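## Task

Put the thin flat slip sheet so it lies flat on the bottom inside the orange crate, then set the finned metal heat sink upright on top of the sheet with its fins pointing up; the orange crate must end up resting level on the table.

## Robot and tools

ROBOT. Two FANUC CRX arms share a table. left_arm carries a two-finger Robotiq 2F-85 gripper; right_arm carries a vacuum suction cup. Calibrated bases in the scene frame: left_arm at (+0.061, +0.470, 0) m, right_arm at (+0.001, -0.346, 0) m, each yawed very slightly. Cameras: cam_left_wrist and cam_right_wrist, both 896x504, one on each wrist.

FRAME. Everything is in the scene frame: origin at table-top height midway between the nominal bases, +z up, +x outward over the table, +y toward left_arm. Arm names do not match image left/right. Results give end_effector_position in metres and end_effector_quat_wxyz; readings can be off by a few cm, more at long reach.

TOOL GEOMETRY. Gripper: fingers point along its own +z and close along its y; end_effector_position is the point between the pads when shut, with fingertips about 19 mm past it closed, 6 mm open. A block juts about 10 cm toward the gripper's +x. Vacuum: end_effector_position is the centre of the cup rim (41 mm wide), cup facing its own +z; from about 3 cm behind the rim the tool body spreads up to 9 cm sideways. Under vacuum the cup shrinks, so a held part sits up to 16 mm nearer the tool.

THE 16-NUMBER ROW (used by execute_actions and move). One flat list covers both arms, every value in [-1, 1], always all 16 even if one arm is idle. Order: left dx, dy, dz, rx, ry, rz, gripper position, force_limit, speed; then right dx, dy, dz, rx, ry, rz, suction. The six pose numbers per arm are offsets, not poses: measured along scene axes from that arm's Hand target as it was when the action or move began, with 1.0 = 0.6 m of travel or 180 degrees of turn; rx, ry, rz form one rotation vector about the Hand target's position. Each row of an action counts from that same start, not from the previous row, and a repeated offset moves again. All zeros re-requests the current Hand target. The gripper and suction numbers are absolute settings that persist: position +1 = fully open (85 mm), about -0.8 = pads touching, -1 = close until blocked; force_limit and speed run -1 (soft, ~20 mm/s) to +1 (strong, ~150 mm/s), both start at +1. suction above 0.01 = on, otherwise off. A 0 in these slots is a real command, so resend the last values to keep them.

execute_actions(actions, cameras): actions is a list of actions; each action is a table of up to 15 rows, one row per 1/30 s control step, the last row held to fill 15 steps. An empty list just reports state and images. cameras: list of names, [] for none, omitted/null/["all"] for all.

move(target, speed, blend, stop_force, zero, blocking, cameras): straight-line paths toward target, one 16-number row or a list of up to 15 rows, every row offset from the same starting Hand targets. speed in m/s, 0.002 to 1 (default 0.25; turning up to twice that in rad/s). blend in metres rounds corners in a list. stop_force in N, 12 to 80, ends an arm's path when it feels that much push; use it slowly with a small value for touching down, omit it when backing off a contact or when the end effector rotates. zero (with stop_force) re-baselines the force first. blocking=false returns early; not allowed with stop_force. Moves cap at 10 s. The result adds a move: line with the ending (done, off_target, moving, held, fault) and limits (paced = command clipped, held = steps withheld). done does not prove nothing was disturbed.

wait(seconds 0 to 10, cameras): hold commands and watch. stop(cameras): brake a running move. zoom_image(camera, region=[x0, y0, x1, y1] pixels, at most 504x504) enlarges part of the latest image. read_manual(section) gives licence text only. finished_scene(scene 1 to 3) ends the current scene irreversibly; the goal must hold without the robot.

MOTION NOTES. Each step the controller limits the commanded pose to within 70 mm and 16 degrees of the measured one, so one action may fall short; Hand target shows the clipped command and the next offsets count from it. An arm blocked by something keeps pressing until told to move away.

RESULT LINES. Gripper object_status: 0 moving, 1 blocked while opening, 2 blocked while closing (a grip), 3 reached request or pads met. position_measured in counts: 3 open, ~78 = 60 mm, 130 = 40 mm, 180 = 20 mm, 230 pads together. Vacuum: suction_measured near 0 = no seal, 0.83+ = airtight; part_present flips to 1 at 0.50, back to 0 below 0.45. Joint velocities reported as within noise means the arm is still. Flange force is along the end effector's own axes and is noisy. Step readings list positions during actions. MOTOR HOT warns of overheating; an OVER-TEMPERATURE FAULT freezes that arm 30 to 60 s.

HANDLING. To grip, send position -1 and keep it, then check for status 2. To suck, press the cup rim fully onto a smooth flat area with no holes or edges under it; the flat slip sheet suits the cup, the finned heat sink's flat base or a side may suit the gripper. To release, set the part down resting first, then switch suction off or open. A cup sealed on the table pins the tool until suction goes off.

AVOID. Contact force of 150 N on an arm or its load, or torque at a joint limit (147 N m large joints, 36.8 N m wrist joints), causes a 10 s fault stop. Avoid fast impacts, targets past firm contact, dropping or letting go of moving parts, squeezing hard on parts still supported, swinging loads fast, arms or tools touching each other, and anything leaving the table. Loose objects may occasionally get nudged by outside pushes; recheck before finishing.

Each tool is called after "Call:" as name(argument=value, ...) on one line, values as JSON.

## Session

Call:
execute_actions(actions=[])

Scene clock: 0.00 s.
left_arm: end_effector_position=(+0.3289, +0.6072, +0.3371) position_measured=3 object_status=3 end_effector_quat_wxyz=(+0.103, +0.752, -0.493, +0.425) | right_arm: end_effector_position=(+0.2551, -0.0755, +0.3110) suction_measured=0.00 part_present=0 end_effector_quat_wxyz=(-0.124, -0.390, +0.913, +0.004)
Joint positions: left_arm=[1.599 -0.297 -0.575 0.607 -1.975 0.429] | right_arm=[1.102 -0.03 0.023 -0.158 -1.816 -0.258]
Joint velocities: within noise
Flange force (N): no reading
Hand target: left_arm +0.3289, +0.6072, +0.3371; +0.103, +0.752, -0.493, +0.425 | right_arm +0.2551, -0.0755, +0.3110; -0.124, -0.390, +0.913, +0.004

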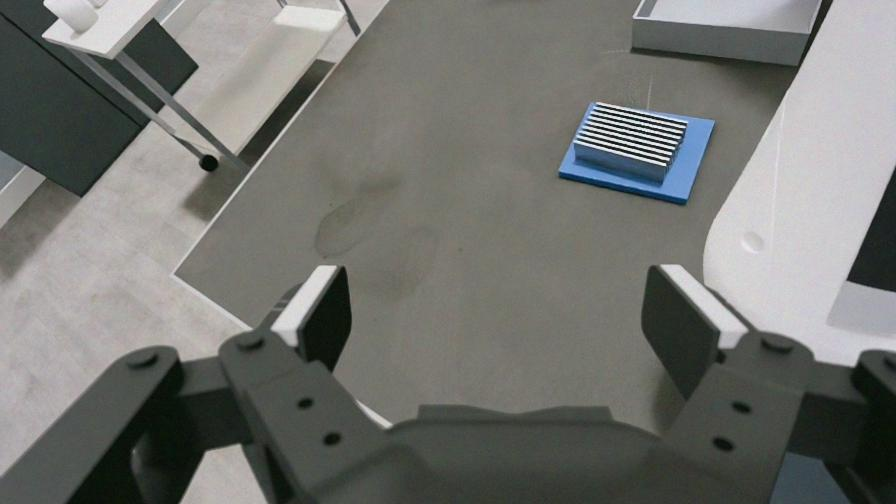

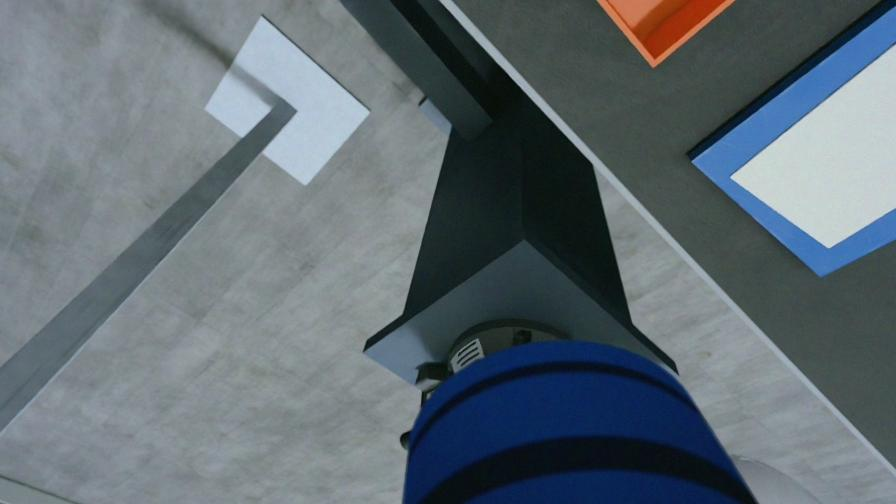

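Call:
move(target=[-0.048,-0.512,0.188,0.328,-0.0795,-0.5805,1,-0.8,-1,0.19,0,0.165,0.0556,-0.0592,0.2418,0], speed=0.4)

Scene clock: 13.87 s.
left_arm: end_effector_position=(+0.3001, +0.3000, +0.4499) position_measured=3 object_status=3 end_effector_quat_wxyz=(+0.000, +0.000, +1.000, +0.000) | right_arm: end_effector_position=(+0.3691, -0.0756, +0.4100) suction_measured=0.00 part_present=0 end_effector_quat_wxyz=(+0.000, +0.707, -0.707, +0.000)
Joint positions: left_arm=[-0.154 -0.31 0.139 0 -2.019 0.159] | right_arm=[0.981 0.054 0.314 -0.001 -1.83 0.65]
Joint velocities: within noise
Flange force (N): left_arm=[-0.1 -6.3 -0.4] | right_arm=[1.6 2.8 6.7]
Hand target: left_arm +0.3001, +0.3000, +0.4499; +0.000, +0.000, +1.000, +0.000 | right_arm +0.3691, -0.0755, +0.4100; +0.000, +0.707, -0.707, +0.000
Off the commanded pose: left_arm 0.000 m, 0 deg | right_arm 0.000 m, 0 deg.
move: done

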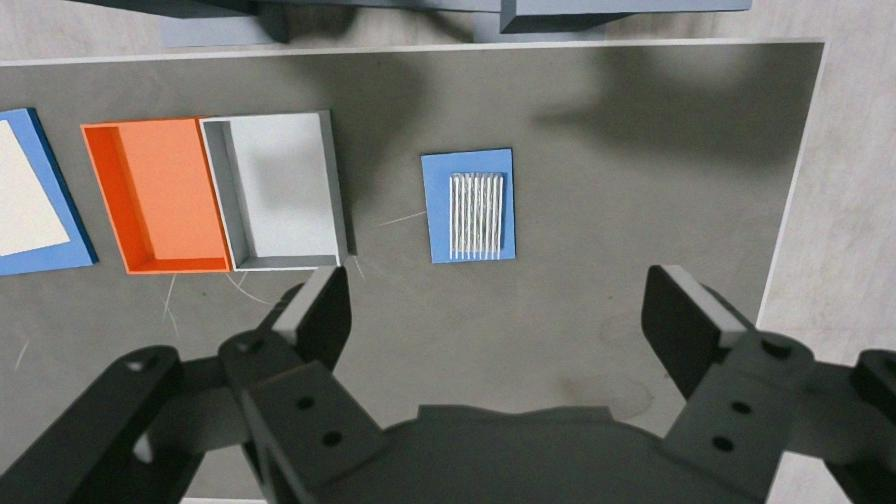

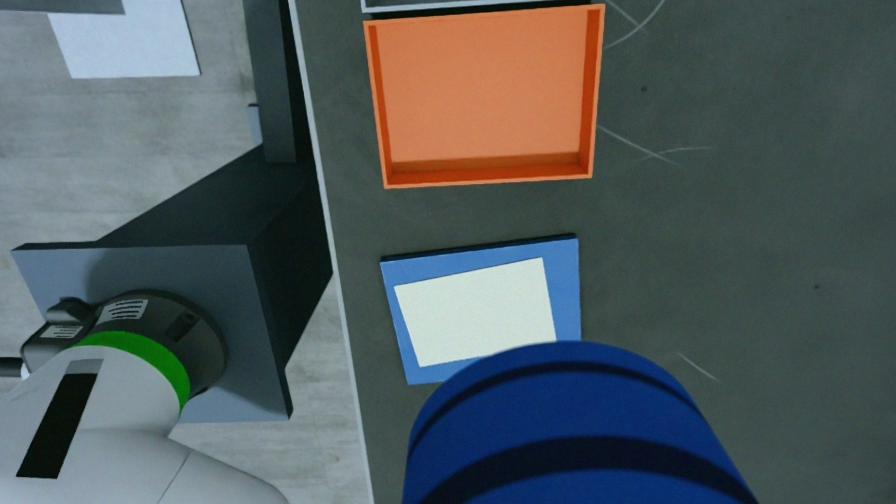

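Call:
move(target=[0.1667,-0.011,-0.45,0,0,-0.01,1,-0.8,-1,-0.0095,-0.37,-0.5,0,0,0,0], speed=0.3)

Scene clock: 40.00 s.
left_arm: end_effector_position=(+0.4002, +0.2934, +0.1799) position_measured=3 object_status=3 end_effector_quat_wxyz=(+0.000, +0.016, +1.000, +0.000) | right_arm: end_effector_position=(+0.3634, -0.2975, +0.1100) suction_measured=0.00 part_present=0 end_effector_quat_wxyz=(+0.000, +0.707, -0.707, +0.000)
Joint positions: left_arm=[-0.128 -0.146 -0.377 0 -1.339 0.102] | right_arm=[0.554 -0.11 -0.561 -0.001 -1.12 1.077]
Joint velocities: within noise
Flange force (N): left_arm=[-1.1 -4.5 -0.2] | right_arm=[-1.0 4.2 4.1]
Hand target: left_arm +0.4002, +0.2934, +0.1799; +0.000, +0.016, +1.000, +0.000 | right_arm +0.3634, -0.2975, +0.1100; +0.000, +0.707, -0.707, +0.000
Off the commanded pose: left_arm 0.000 m, 0 deg | right_arm 0.000 m, 0 deg.
move: done

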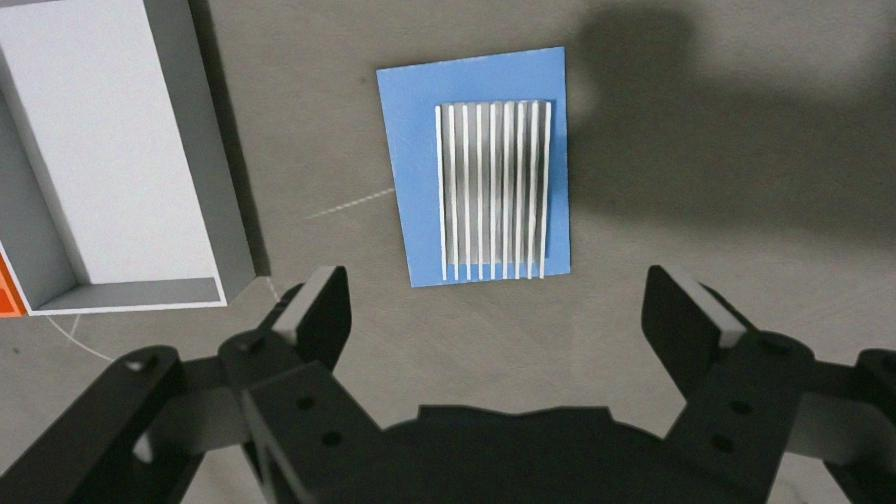

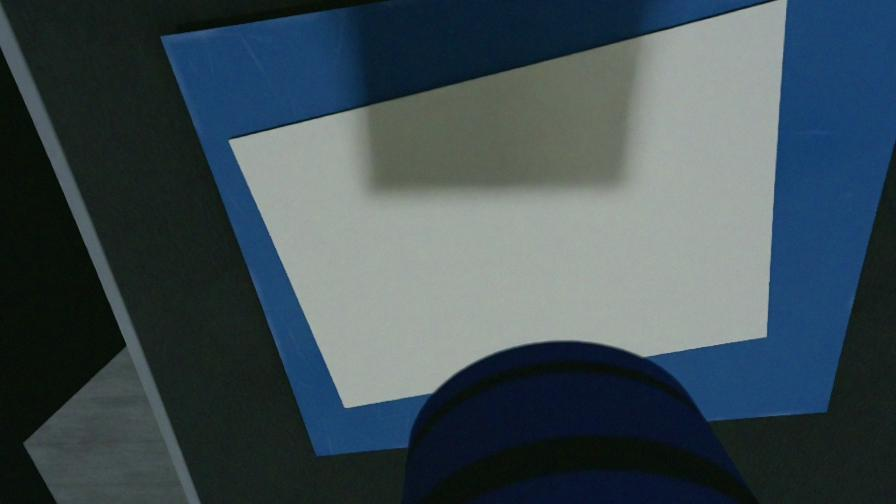

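Call:
move(target=[[0.012,0.0088,-0.1,0,0,-0.002,1,-0.8,-1,0.005,-0.0095,0,0,0,0,0],[0.012,0.0088,-0.245,0,0,-0.002,1,-0.8,-1,0.005,-0.0095,-0.12,0,0,0,0]], speed=0.15)

Call:
move(target=[0,0,0,0,0,0,1,-0.8,-1,0,0,-0.08,0,0,0,1], stop_force=12, speed=0.015, cameras=["cam_right_wrist"])

Scene clock: 65.57 s.
left_arm: end_effector_position=(+0.4074, +0.2988, +0.0329) position_measured=3 object_status=3 end_effector_quat_wxyz=(+0.000, +0.019, +1.000, +0.000) | right_arm: end_effector_position=(+0.3664, -0.3032, +0.0380) suction_measured=0.00 part_present=0 end_effector_quat_wxyz=(+0.000, +0.707, -0.707, -0.001)
Joint positions: left_arm=[-0.111 0.032 -0.587 0 -0.951 0.078] | right_arm=[0.535 0.008 -0.647 -0.002 -0.916 1.096]
Joint velocities: within noise
Flange force (N): left_arm=[0.3 -6.5 0.0] | right_arm=[-0.4 1.7 5.3]
Hand target: left_arm +0.4074, +0.2987, +0.0329; +0.000, +0.019, +1.000, +0.000 | right_arm +0.3664, -0.3032, +0.0380; +0.000, +0.707, -0.707, +0.000
Off the commanded pose: left_arm 0.000 m, 0 deg | right_arm 0.000 m, 0 deg.
move: done

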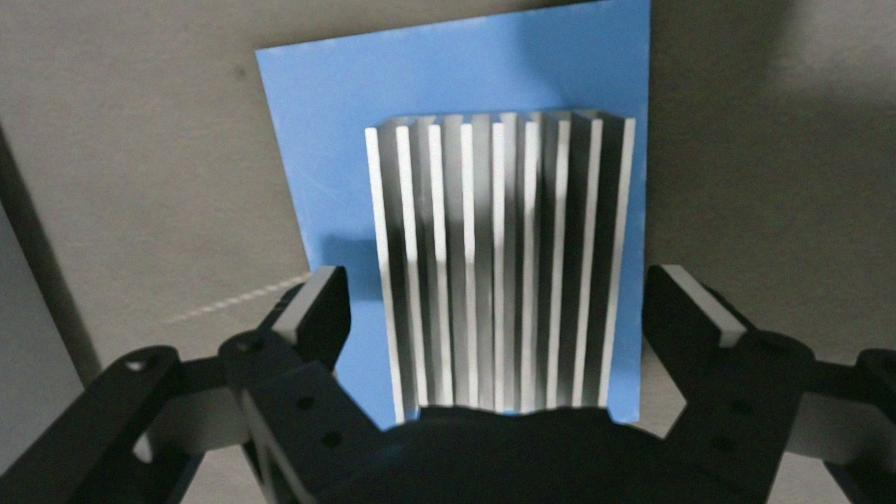

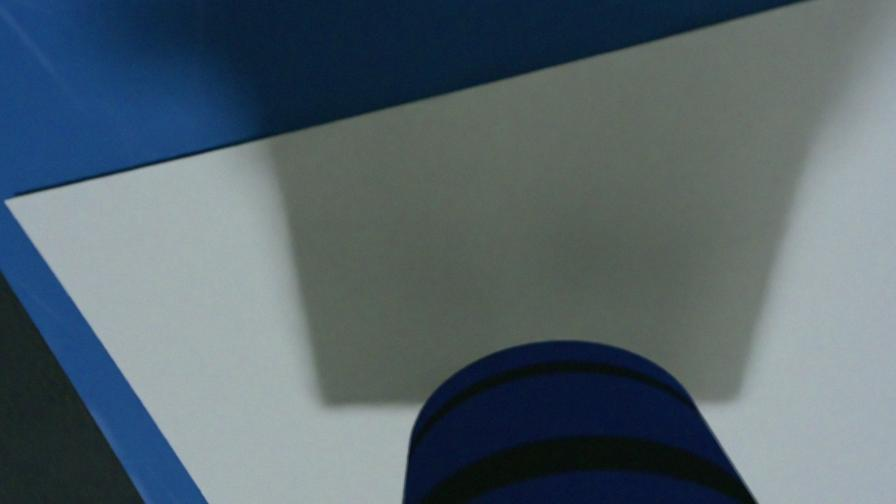

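Scene clock: 69.00 s.
left_arm: end_effector_position=(+0.4074, +0.2987, +0.0329) position_measured=3 object_status=3 end_effector_quat_wxyz=(+0.000, +0.019, +1.000, +0.000) | right_arm: end_effector_position=(+0.3665, -0.3032, -0.0042) suction_measured=0.98 part_present=1 end_effector_quat_wxyz=(+0.000, +0.707, -0.707, +0.000)
Joint positions: left_arm=[-0.111 0.032 -0.588 0 -0.951 0.079] | right_arm=[0.535 0.094 -0.685 -0.002 -0.791 1.096]
Joint velocities: within noise
Flange force (N): left_arm=[-0.4 -5.3 0.0] | right_arm=[0.0 11.4 -34.5]
Hand target: left_arm +0.4074, +0.2987, +0.0329; +0.000, +0.019, +1.000, +0.000 | right_arm +0.3665, -0.3032, -0.0042; +0.000, +0.707, -0.707, +0.000 (not the last commanded pose)
Off the commanded pose: left_arm 0.000 m, 0 deg | right_arm 0.006 m, 0 deg.
move: contact (right_arm)
Images, in order (width x height): cam_right_wrist 896x504.

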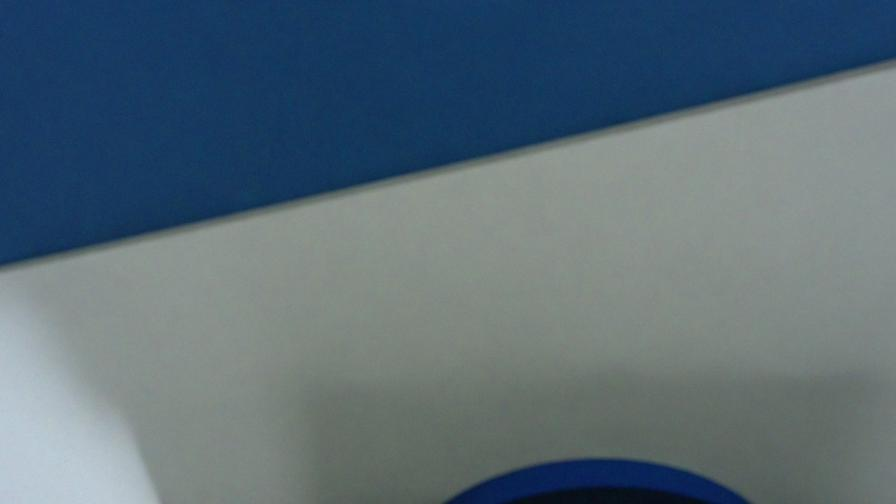

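Call:
move(target=[[0,0,0,0,0,0,-1,-0.7,-1,0,0,0.25,0,0,0,1],[0,0,0,0,0,0,-1,-0.7,-1,0.0075,0.377,0.25,0,0,-0.0533,1],[0,0,0,0,0,0,-1,-0.7,-1,0.0075,0.377,0.085,0,0,-0.0533,1]], speed=0.2)

Call:
move(target=[0,0,0,0,0,0,-1,-0.7,-1,0,0,-0.11,0,0,0,1], stop_force=12, speed=0.02, cameras=["cam_right_wrist"])

Scene clock: 81.40 s.
left_arm: end_effector_position=(+0.4074, +0.2987, +0.0329) position_measured=78 object_status=2 end_effector_quat_wxyz=(+0.000, +0.019, +1.000, +0.000) | right_arm: end_effector_position=(+0.3710, -0.0770, +0.0469) suction_measured=0.98 part_present=1 end_effector_quat_wxyz=(+0.000, -0.646, +0.764, +0.000)
Joint positions: left_arm=[-0.111 0.032 -0.588 0 -0.951 0.079] | right_arm=[0.975 0.207 -0.397 -0.001 -0.966 0.488]
Joint velocities: within noise
Flange force (N): left_arm=[1.4 -3.8 -15.0] | right_arm=[1.7 2.8 3.8]
Hand target: left_arm +0.4074, +0.2987, +0.0329; +0.000, +0.019, +1.000, +0.000 | right_arm +0.3710, -0.0770, +0.0468; +0.000, -0.646, +0.764, +0.000
Off the commanded pose: left_arm 0.000 m, 0 deg | right_arm 0.000 m, 0 deg.
move: done

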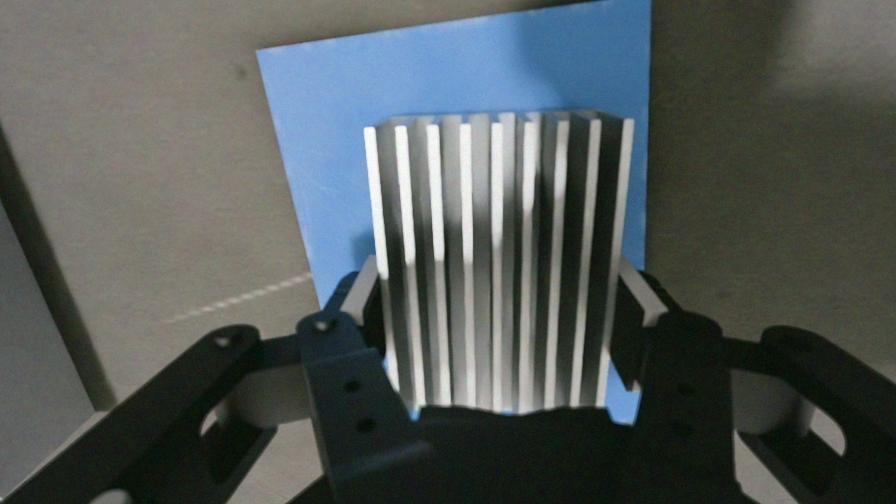

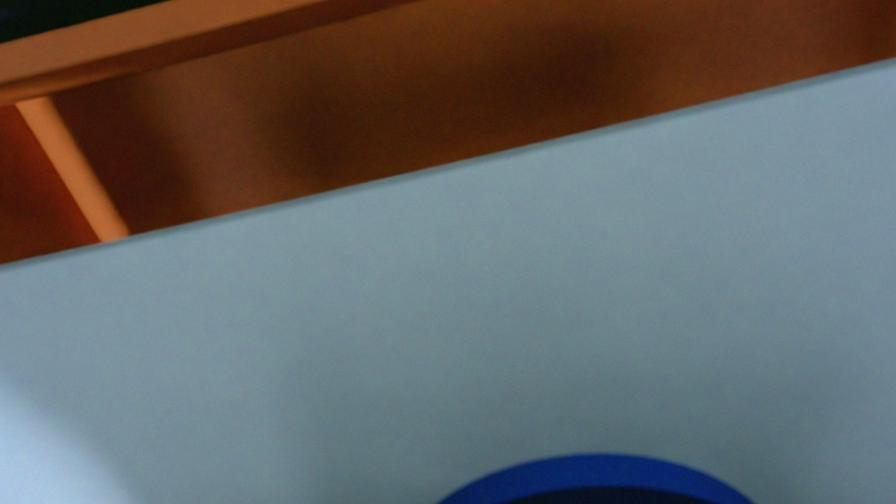

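Scene clock: 84.30 s.
left_arm: end_effector_position=(+0.4074, +0.2987, +0.0329) position_measured=78 object_status=2 end_effector_quat_wxyz=(+0.000, +0.019, +1.000, +0.000) | right_arm: end_effector_position=(+0.3711, -0.0769, +0.0046) suction_measured=0.98 part_present=1 end_effector_quat_wxyz=(+0.001, -0.646, +0.764, +0.000)
Joint positions: left_arm=[-0.111 0.032 -0.588 0 -0.951 0.079] | right_arm=[0.975 0.276 -0.432 -0.001 -0.861 0.488]
Joint velocities: within noise
Flange force (N): left_arm=[1.2 -4.5 -14.9] | right_arm=[2.8 3.0 -27.8]
Hand target: left_arm +0.4074, +0.2987, +0.0329; +0.000, +0.019, +1.000, +0.000 | right_arm +0.3711, -0.0769, +0.0046; +0.001, -0.646, +0.764, +0.000 (not the last commanded pose)
Off the commanded pose: left_arm 0.000 m, 0 deg | right_arm 0.024 m, 0 deg.
move: contact (right_arm)
Images, in order (width x height): cam_right_wrist 896x504.

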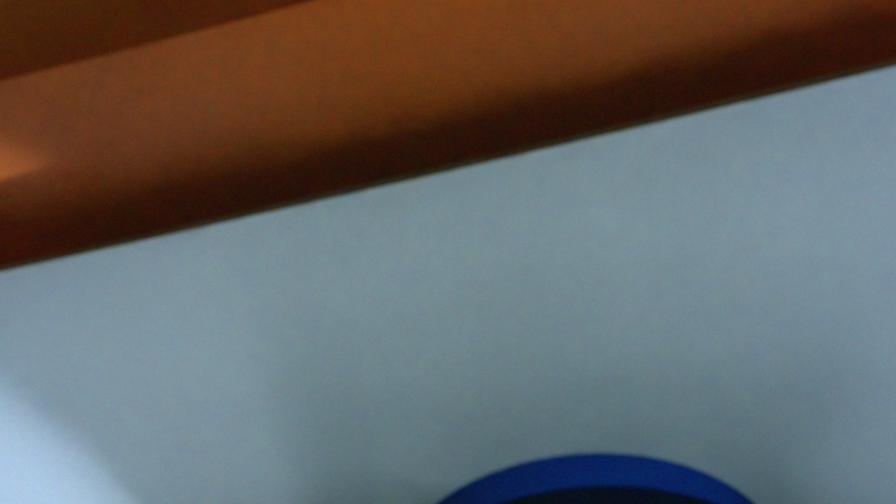

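Call:
execute_actions(actions=[[[0,0,0,0,0,0,-1,-0.7,-1,0,0,0,0,0,0,0]],[[0,0,0.01,0,0,0,-1,-0.7,-1,0,0,0.004,0,0,0,0]]], cameras=[])

Call:
move(target=[0,0,0.09,0,0,0,-1,-0.7,-1,0,0,0.05,0,0,0,0], speed=0.06, cameras=[])

Call:
move(target=[[0,0,0.1,0,0,0,-1,-0.7,-1,0,0,0.4,0,0,0.0533,0],[0,0,0.1,0,0,0,-1,-0.7,-1,0,0.06,0.5,0,0,0.0533,0]], speed=0.3)

Scene clock: 92.07 s.
left_arm: end_effector_position=(+0.4074, +0.2987, +0.0389) position_measured=78 object_status=2 end_effector_quat_wxyz=(+0.000, +0.019, +1.000, +0.000) | right_arm: end_effector_position=(+0.3711, -0.0769, +0.0070) suction_measured=0.00 part_present=0 end_effector_quat_wxyz=(+0.001, -0.646, +0.764, +0.000)
Joint positions: left_arm=[-0.111 0.022 -0.581 0 -0.967 0.079] | right_arm=[0.975 0.272 -0.43 -0.001 -0.867 0.488]
Joint velocities: within noise
Flange force (N): left_arm=[-0.3 -5.2 2.3] | right_arm=[1.3 2.1 3.8]
Flange force at the end of the 1st action (N): left_arm=[1.6 -3.4 -15.1] | right_arm=[3.1 3.4 -29.6]
Hand target: left_arm +0.4074, +0.2987, +0.0389; +0.000, +0.019, +1.000, +0.000 | right_arm +0.3711, -0.0769, +0.0070; +0.001, -0.646, +0.764, +0.000
Off the commanded pose: left_arm 0.000 m, 0 deg | right_arm 0.000 m, 0 deg.
Step readings (end_effector_position of left_arm | right_arm; steps 1 to 15: 1st action; 16 to 30: 2nd action):
0: (+0.4074, +0.2987, +0.0329) | (+0.3711, -0.0769, +0.0046)
1: (+0.4074, +0.2987, +0.0329) | (+0.3711, -0.0769, +0.0046)
2: (+0.4074, +0.2987, +0.0329) | (+0.3711, -0.0769, +0.0046)
4: (+0.4074, +0.2987, +0.0329) | (+0.3711, -0.0769, +0.0046)
8: (+0.4074, +0.2987, +0.0329) | (+0.3711, -0.0769, +0.0046)
15: (+0.4074, +0.2987, +0.0329) | (+0.3711, -0.0769, +0.0046)
16: (+0.4074, +0.2987, +0.0330) | (+0.3711, -0.0769, +0.0046)
17: (+0.4071, +0.2988, +0.0343) | (+0.3709, -0.0771, +0.0052)
19: (+0.4073, +0.2988, +0.0375) | (+0.3709, -0.0772, +0.0063)
23: (+0.4073, +0.2987, +0.0387) | (+0.3710, -0.0769, +0.0069)
30: (+0.4074, +0.2987, +0.0389) | (+0.3711, -0.0769, +0.0070)
No camera images: "cameras" was empty.

Scene clock: 93.33 s.
left_arm: end_effector_position=(+0.4074, +0.2987, +0.0929) position_measured=78 object_status=2 end_effector_quat_wxyz=(+0.000, +0.019, +1.000, +0.000) | right_arm: end_effector_position=(+0.3711, -0.0769, +0.0370) suction_measured=0.00 part_present=0 end_effector_quat_wxyz=(+0.001, -0.646, +0.764, +0.000)
Joint positions: left_arm=[-0.111 -0.056 -0.512 0 -1.114 0.079] | right_arm=[0.975 0.223 -0.406 -0.001 -0.941 0.488]
Joint velocities: within noise
Flange force (N): left_arm=[-0.8 -5.5 2.9] | right_arm=[1.3 2.4 4.1]
Hand target: left_arm +0.4074, +0.2987, +0.0929; +0.000, +0.019, +1.000, +0.000 | right_arm +0.3711, -0.0769, +0.0370; +0.001, -0.646, +0.764, +0.000
Off the commanded pose: left_arm 0.000 m, 0 deg | right_arm 0.000 m, 0 deg.
move: done
No camera images: "cameras" was empty.

Scene clock: 95.07 s.
left_arm: end_effector_position=(+0.4074, +0.2987, +0.1529) position_measured=78 object_status=2 end_effector_quat_wxyz=(+0.000, +0.019, +1.000, +0.000) | right_arm: end_effector_position=(+0.3711, -0.0409, +0.3370) suction_measured=0.00 part_present=0 end_effector_quat_wxyz=(-0.001, +0.707, -0.707, -0.001)
Joint positions: left_arm=[-0.111 -0.116 -0.416 0 -1.27 0.079] | right_arm=[1.022 0.08 0.17 -0.001 -1.659 0.608]
Joint velocities: within noise
Flange force (N): left_arm=[-0.3 -5.0 2.2] | right_arm=[3.3 4.9 7.4]
Hand target: left_arm +0.4074, +0.2987, +0.1529; +0.000, +0.019, +1.000, +0.000 | right_arm +0.3711, -0.0409, +0.3370; -0.001, +0.707, -0.707, -0.001
Off the commanded pose: left_arm 0.000 m, 0 deg | right_arm 0.000 m, 0 deg.
move: done

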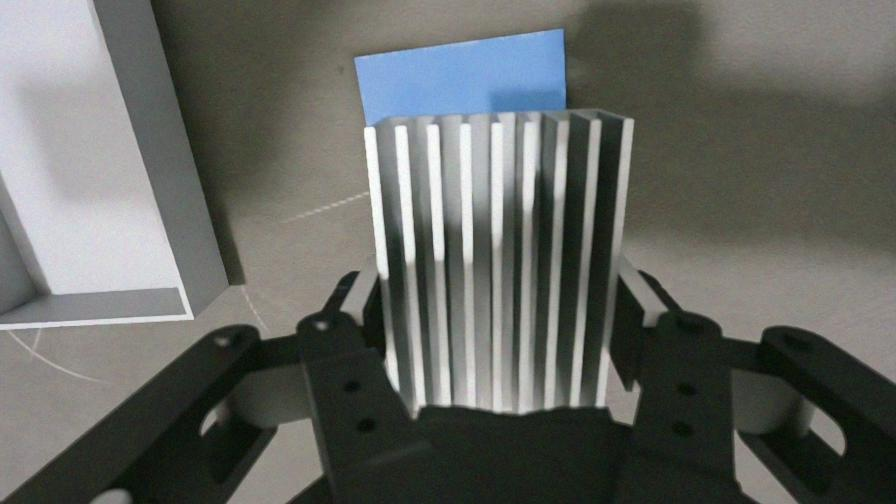

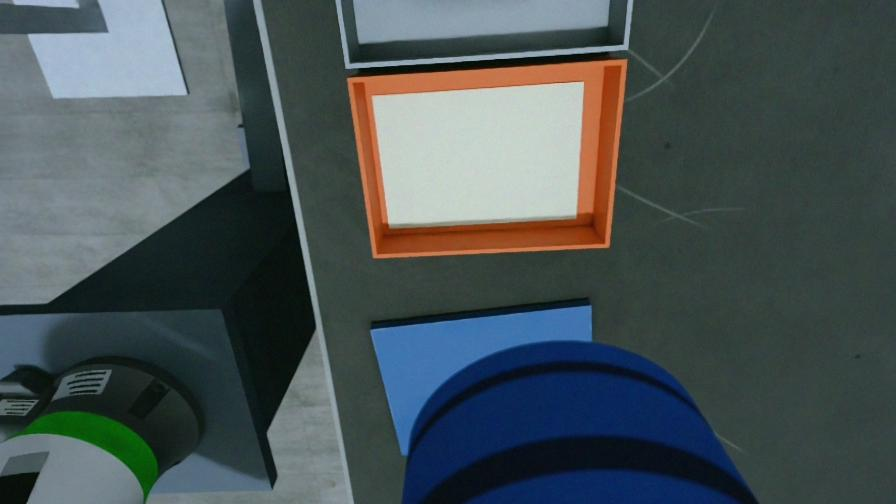

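Call:
move(target=[-0.0477,-0.6345,0,0,0,0.019,-1,-0.7,-1,-0.13,-0.6,0,0,0,0,0], speed=0.25, cameras=["cam_left_wrist"])

Scene clock: 105.93 s.
left_arm: end_effector_position=(+0.3787, -0.0820, +0.1529) position_measured=78 object_status=2 end_effector_quat_wxyz=(+0.000, -0.011, +1.000, +0.000) | right_arm: end_effector_position=(+0.2931, -0.4009, +0.3370) suction_measured=0.00 part_present=0 end_effector_quat_wxyz=(-0.001, +0.707, -0.707, -0.001)
Joint positions: left_arm=[-0.838 0.51 0.329 0 -1.389 0.866] | right_arm=[0.324 -0.393 -0.233 -0.002 -1.73 1.307]
Joint velocities: within noise
Flange force (N): left_arm=[2.7 -0.5 2.0] | right_arm=[-1.0 3.9 6.0]
Hand target: left_arm +0.3787, -0.0820, +0.1529; +0.000, -0.011, +1.000, +0.000 | right_arm +0.2931, -0.4009, +0.3370; -0.001, +0.707, -0.707, -0.001
Off the commanded pose: left_arm 0.000 m, 0 deg | right_arm 0.000 m, 0 deg.
move: done
Images, in order (width x height): cam_left_wrist 896x504.

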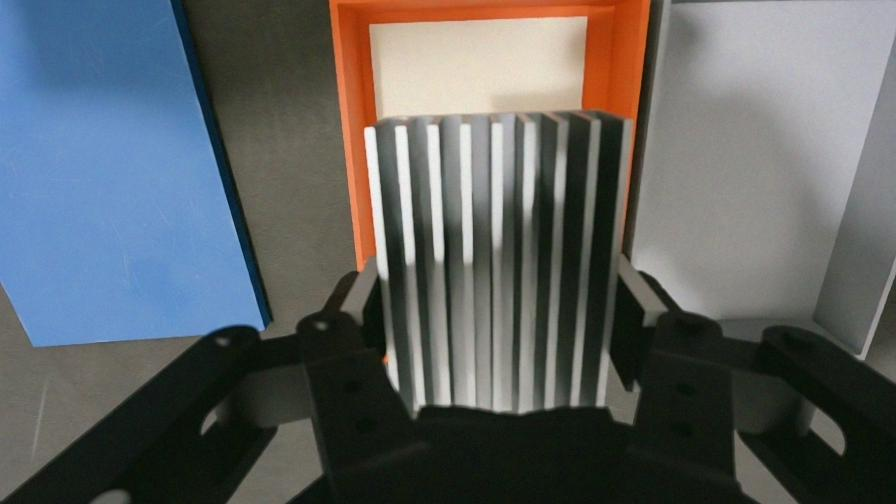

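Call:
move(target=[-0.004,-0.005,-0.17,0,0,0,-1,-0.7,-1,0,0,0,0,0,0,0], speed=0.15, cameras=[])

Call:
move(target=[0,0,-0.07,0,0,0,-1,-0.7,-1,0,0,0,0,0,0,0], speed=0.02, stop_force=12, cameras=["cam_left_wrist"])

Scene clock: 117.60 s.
left_arm: end_effector_position=(+0.3764, -0.0850, +0.0509) position_measured=78 object_status=2 end_effector_quat_wxyz=(+0.000, -0.011, +1.000, +0.000) | right_arm: end_effector_position=(+0.2931, -0.4009, +0.3370) suction_measured=0.00 part_present=0 end_effector_quat_wxyz=(-0.001, +0.707, -0.707, -0.001)
Joint positions: left_arm=[-0.844 0.586 0.197 -0.001 -1.181 0.872] | right_arm=[0.324 -0.393 -0.233 -0.002 -1.73 1.307]
Joint velocities: within noise
Flange force (N): left_arm=[3.3 0.5 1.4] | right_arm=[-2.0 4.5 6.2]
Hand target: left_arm +0.3763, -0.0850, +0.0509; +0.000, -0.011, +1.000, +0.000 | right_arm +0.2931, -0.4009, +0.3370; -0.001, +0.707, -0.707, -0.001
Off the commanded pose: left_arm 0.000 m, 0 deg | right_arm 0.000 m, 0 deg.
move: done
No camera images: "cameras" was empty.

Scene clock: 119.30 s.
left_arm: end_effector_position=(+0.3764, -0.0851, +0.0289) position_measured=78 object_status=2 end_effector_quat_wxyz=(+0.001, -0.011, +1.000, +0.000) | right_arm: end_effector_position=(+0.2931, -0.4009, +0.3370) suction_measured=0.00 part_present=0 end_effector_quat_wxyz=(-0.001, +0.707, -0.707, -0.001)
Joint positions: left_arm=[-0.844 0.608 0.175 0 -1.137 0.872] | right_arm=[0.324 -0.393 -0.233 -0.002 -1.73 1.307]
Joint velocities: within noise
Flange force (N): left_arm=[2.1 -0.1 -22.4] | right_arm=[-1.4 3.9 6.3]
Hand target: left_arm +0.3764, -0.0851, +0.0289; +0.001, -0.011, +1.000, +0.000 (not the last commanded pose) | right_arm +0.2931, -0.4009, +0.3370; -0.001, +0.707, -0.707, -0.001
Off the commanded pose: left_arm 0.020 m, 0 deg | right_arm 0.000 m, 0 deg.
move: contact (left_arm)
Images, in order (width x height): cam_left_wrist 896x504.

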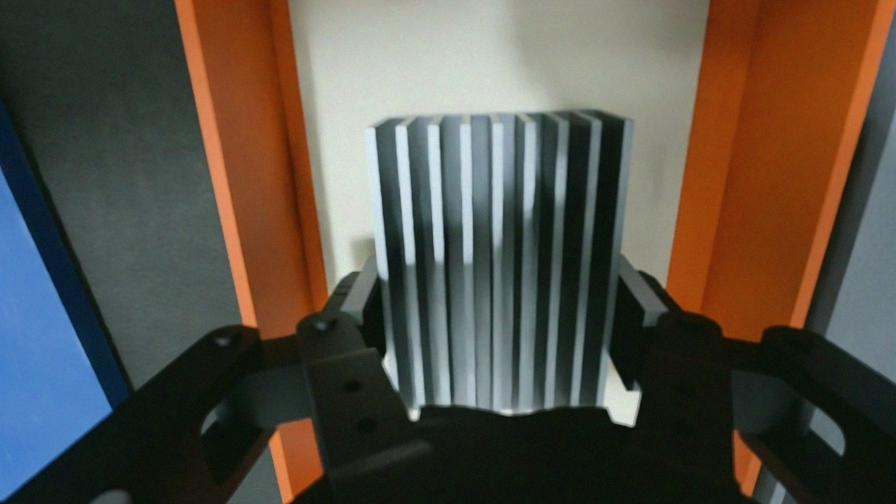

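Call:
execute_actions(actions=[[[0,0,0,0,0,0,0.62,-0.8,-1,0,0,0,0,0,0,0]],[[0,0,0,0,0,0,0.62,-0.8,-1,0,0,0,0,0,0,0]]], cameras=[])

Call:
move(target=[0,0,0.25,0,0,0,0.62,-0.8,-1,0,0,0,0,0,0,0], speed=0.1, cameras=["cam_left_wrist"])

Scene clock: 126.93 s.
left_arm: end_effector_position=(+0.3764, -0.0851, +0.0289) position_measured=50 object_status=3 end_effector_quat_wxyz=(+0.001, -0.011, +1.000, +0.000) | right_arm: end_effector_position=(+0.2931, -0.4009, +0.3370) suction_measured=0.00 part_present=0 end_effector_quat_wxyz=(-0.001, +0.707, -0.707, -0.001)
Joint positions: left_arm=[-0.844 0.608 0.175 0 -1.137 0.872] | right_arm=[0.324 -0.393 -0.233 -0.002 -1.73 1.307]
Joint velocities: within noise
Flange force (N): left_arm=[2.9 -1.1 -0.7] | right_arm=[-2.0 4.2 6.3]
Flange force at the end of the 1st action (N): left_arm=[2.5 -1.0 -1.1] | right_arm=[-1.8 4.3 6.1]
Hand target: left_arm +0.3764, -0.0851, +0.0289; +0.001, -0.011, +1.000, +0.000 | right_arm +0.2931, -0.4009, +0.3370; -0.001, +0.707, -0.707, -0.001
Off the commanded pose: left_arm 0.000 m, 0 deg | right_arm 0.000 m, 0 deg.
Step readings (end_effector_position of left_arm | right_arm; steps 1 to 15: 1st action; 16 to 30: 2nd action):
0: (+0.3764, -0.0851, +0.0289) | (+0.2931, -0.4009, +0.3370)
1: (+0.3764, -0.0851, +0.0289) | (+0.2931, -0.4009, +0.3370)
2: (+0.3764, -0.0851, +0.0289) | (+0.2931, -0.4009, +0.3370)
4: (+0.3764, -0.0849, +0.0285) | (+0.2931, -0.4009, +0.3370)
8: (+0.3764, -0.0849, +0.0285) | (+0.2931, -0.4009, +0.3370)
15: (+0.3764, -0.0851, +0.0288) | (+0.2931, -0.4009, +0.3370)
16: (+0.3764, -0.0851, +0.0288) | (+0.2931, -0.4009, +0.3370)
17: (+0.3764, -0.0851, +0.0289) | (+0.2931, -0.4009, +0.3370)
19: (+0.3764, -0.0851, +0.0289) | (+0.2931, -0.4009, +0.3370)
23: (+0.3764, -0.0851, +0.0289) | (+0.2931, -0.4009, +0.3370)
30: (+0.3764, -0.0851, +0.0289) | (+0.2931, -0.4009, +0.3370)
No camera images: "cameras" was empty.

Scene clock: 128.83 s.
left_arm: end_effector_position=(+0.3764, -0.0851, +0.1789) position_measured=50 object_status=3 end_effector_quat_wxyz=(+0.000, -0.011, +1.000, +0.000) | right_arm: end_effector_position=(+0.2931, -0.4009, +0.3370) suction_measured=0.00 part_present=0 end_effector_quat_wxyz=(-0.001, +0.707, -0.707, -0.001)
Joint positions: left_arm=[-0.844 0.504 0.38 0 -1.446 0.872] | right_arm=[0.324 -0.393 -0.233 -0.002 -1.73 1.307]
Joint velocities: within noise
Flange force (N): left_arm=[2.6 -1.0 -0.3] | right_arm=[-2.1 4.4 6.3]
Hand target: left_arm +0.3764, -0.0851, +0.1789; +0.001, -0.011, +1.000, +0.000 | right_arm +0.2931, -0.4009, +0.3370; -0.001, +0.707, -0.707, -0.001
Off the commanded pose: left_arm 0.000 m, 0 deg | right_arm 0.000 m, 0 deg.
move: done
Images, in order (width x height): cam_left_wrist 896x504.

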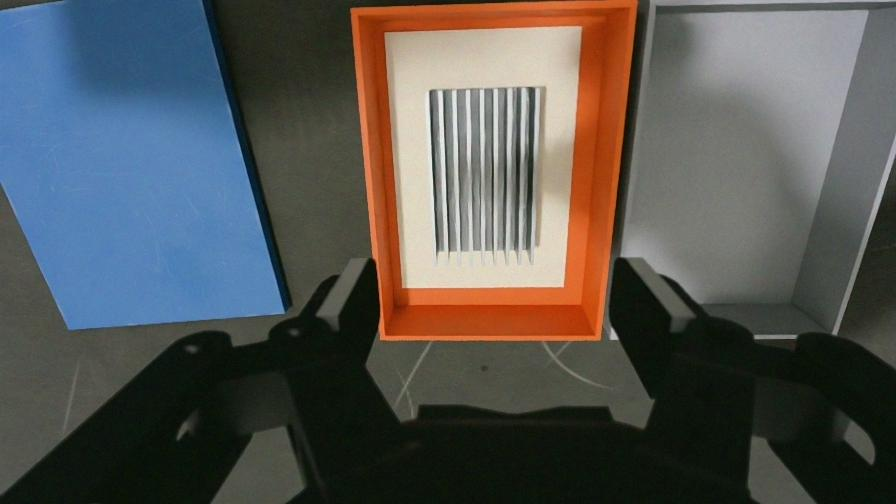

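Call:
finished_scene(scene=2)

The scene is finished: the task was done.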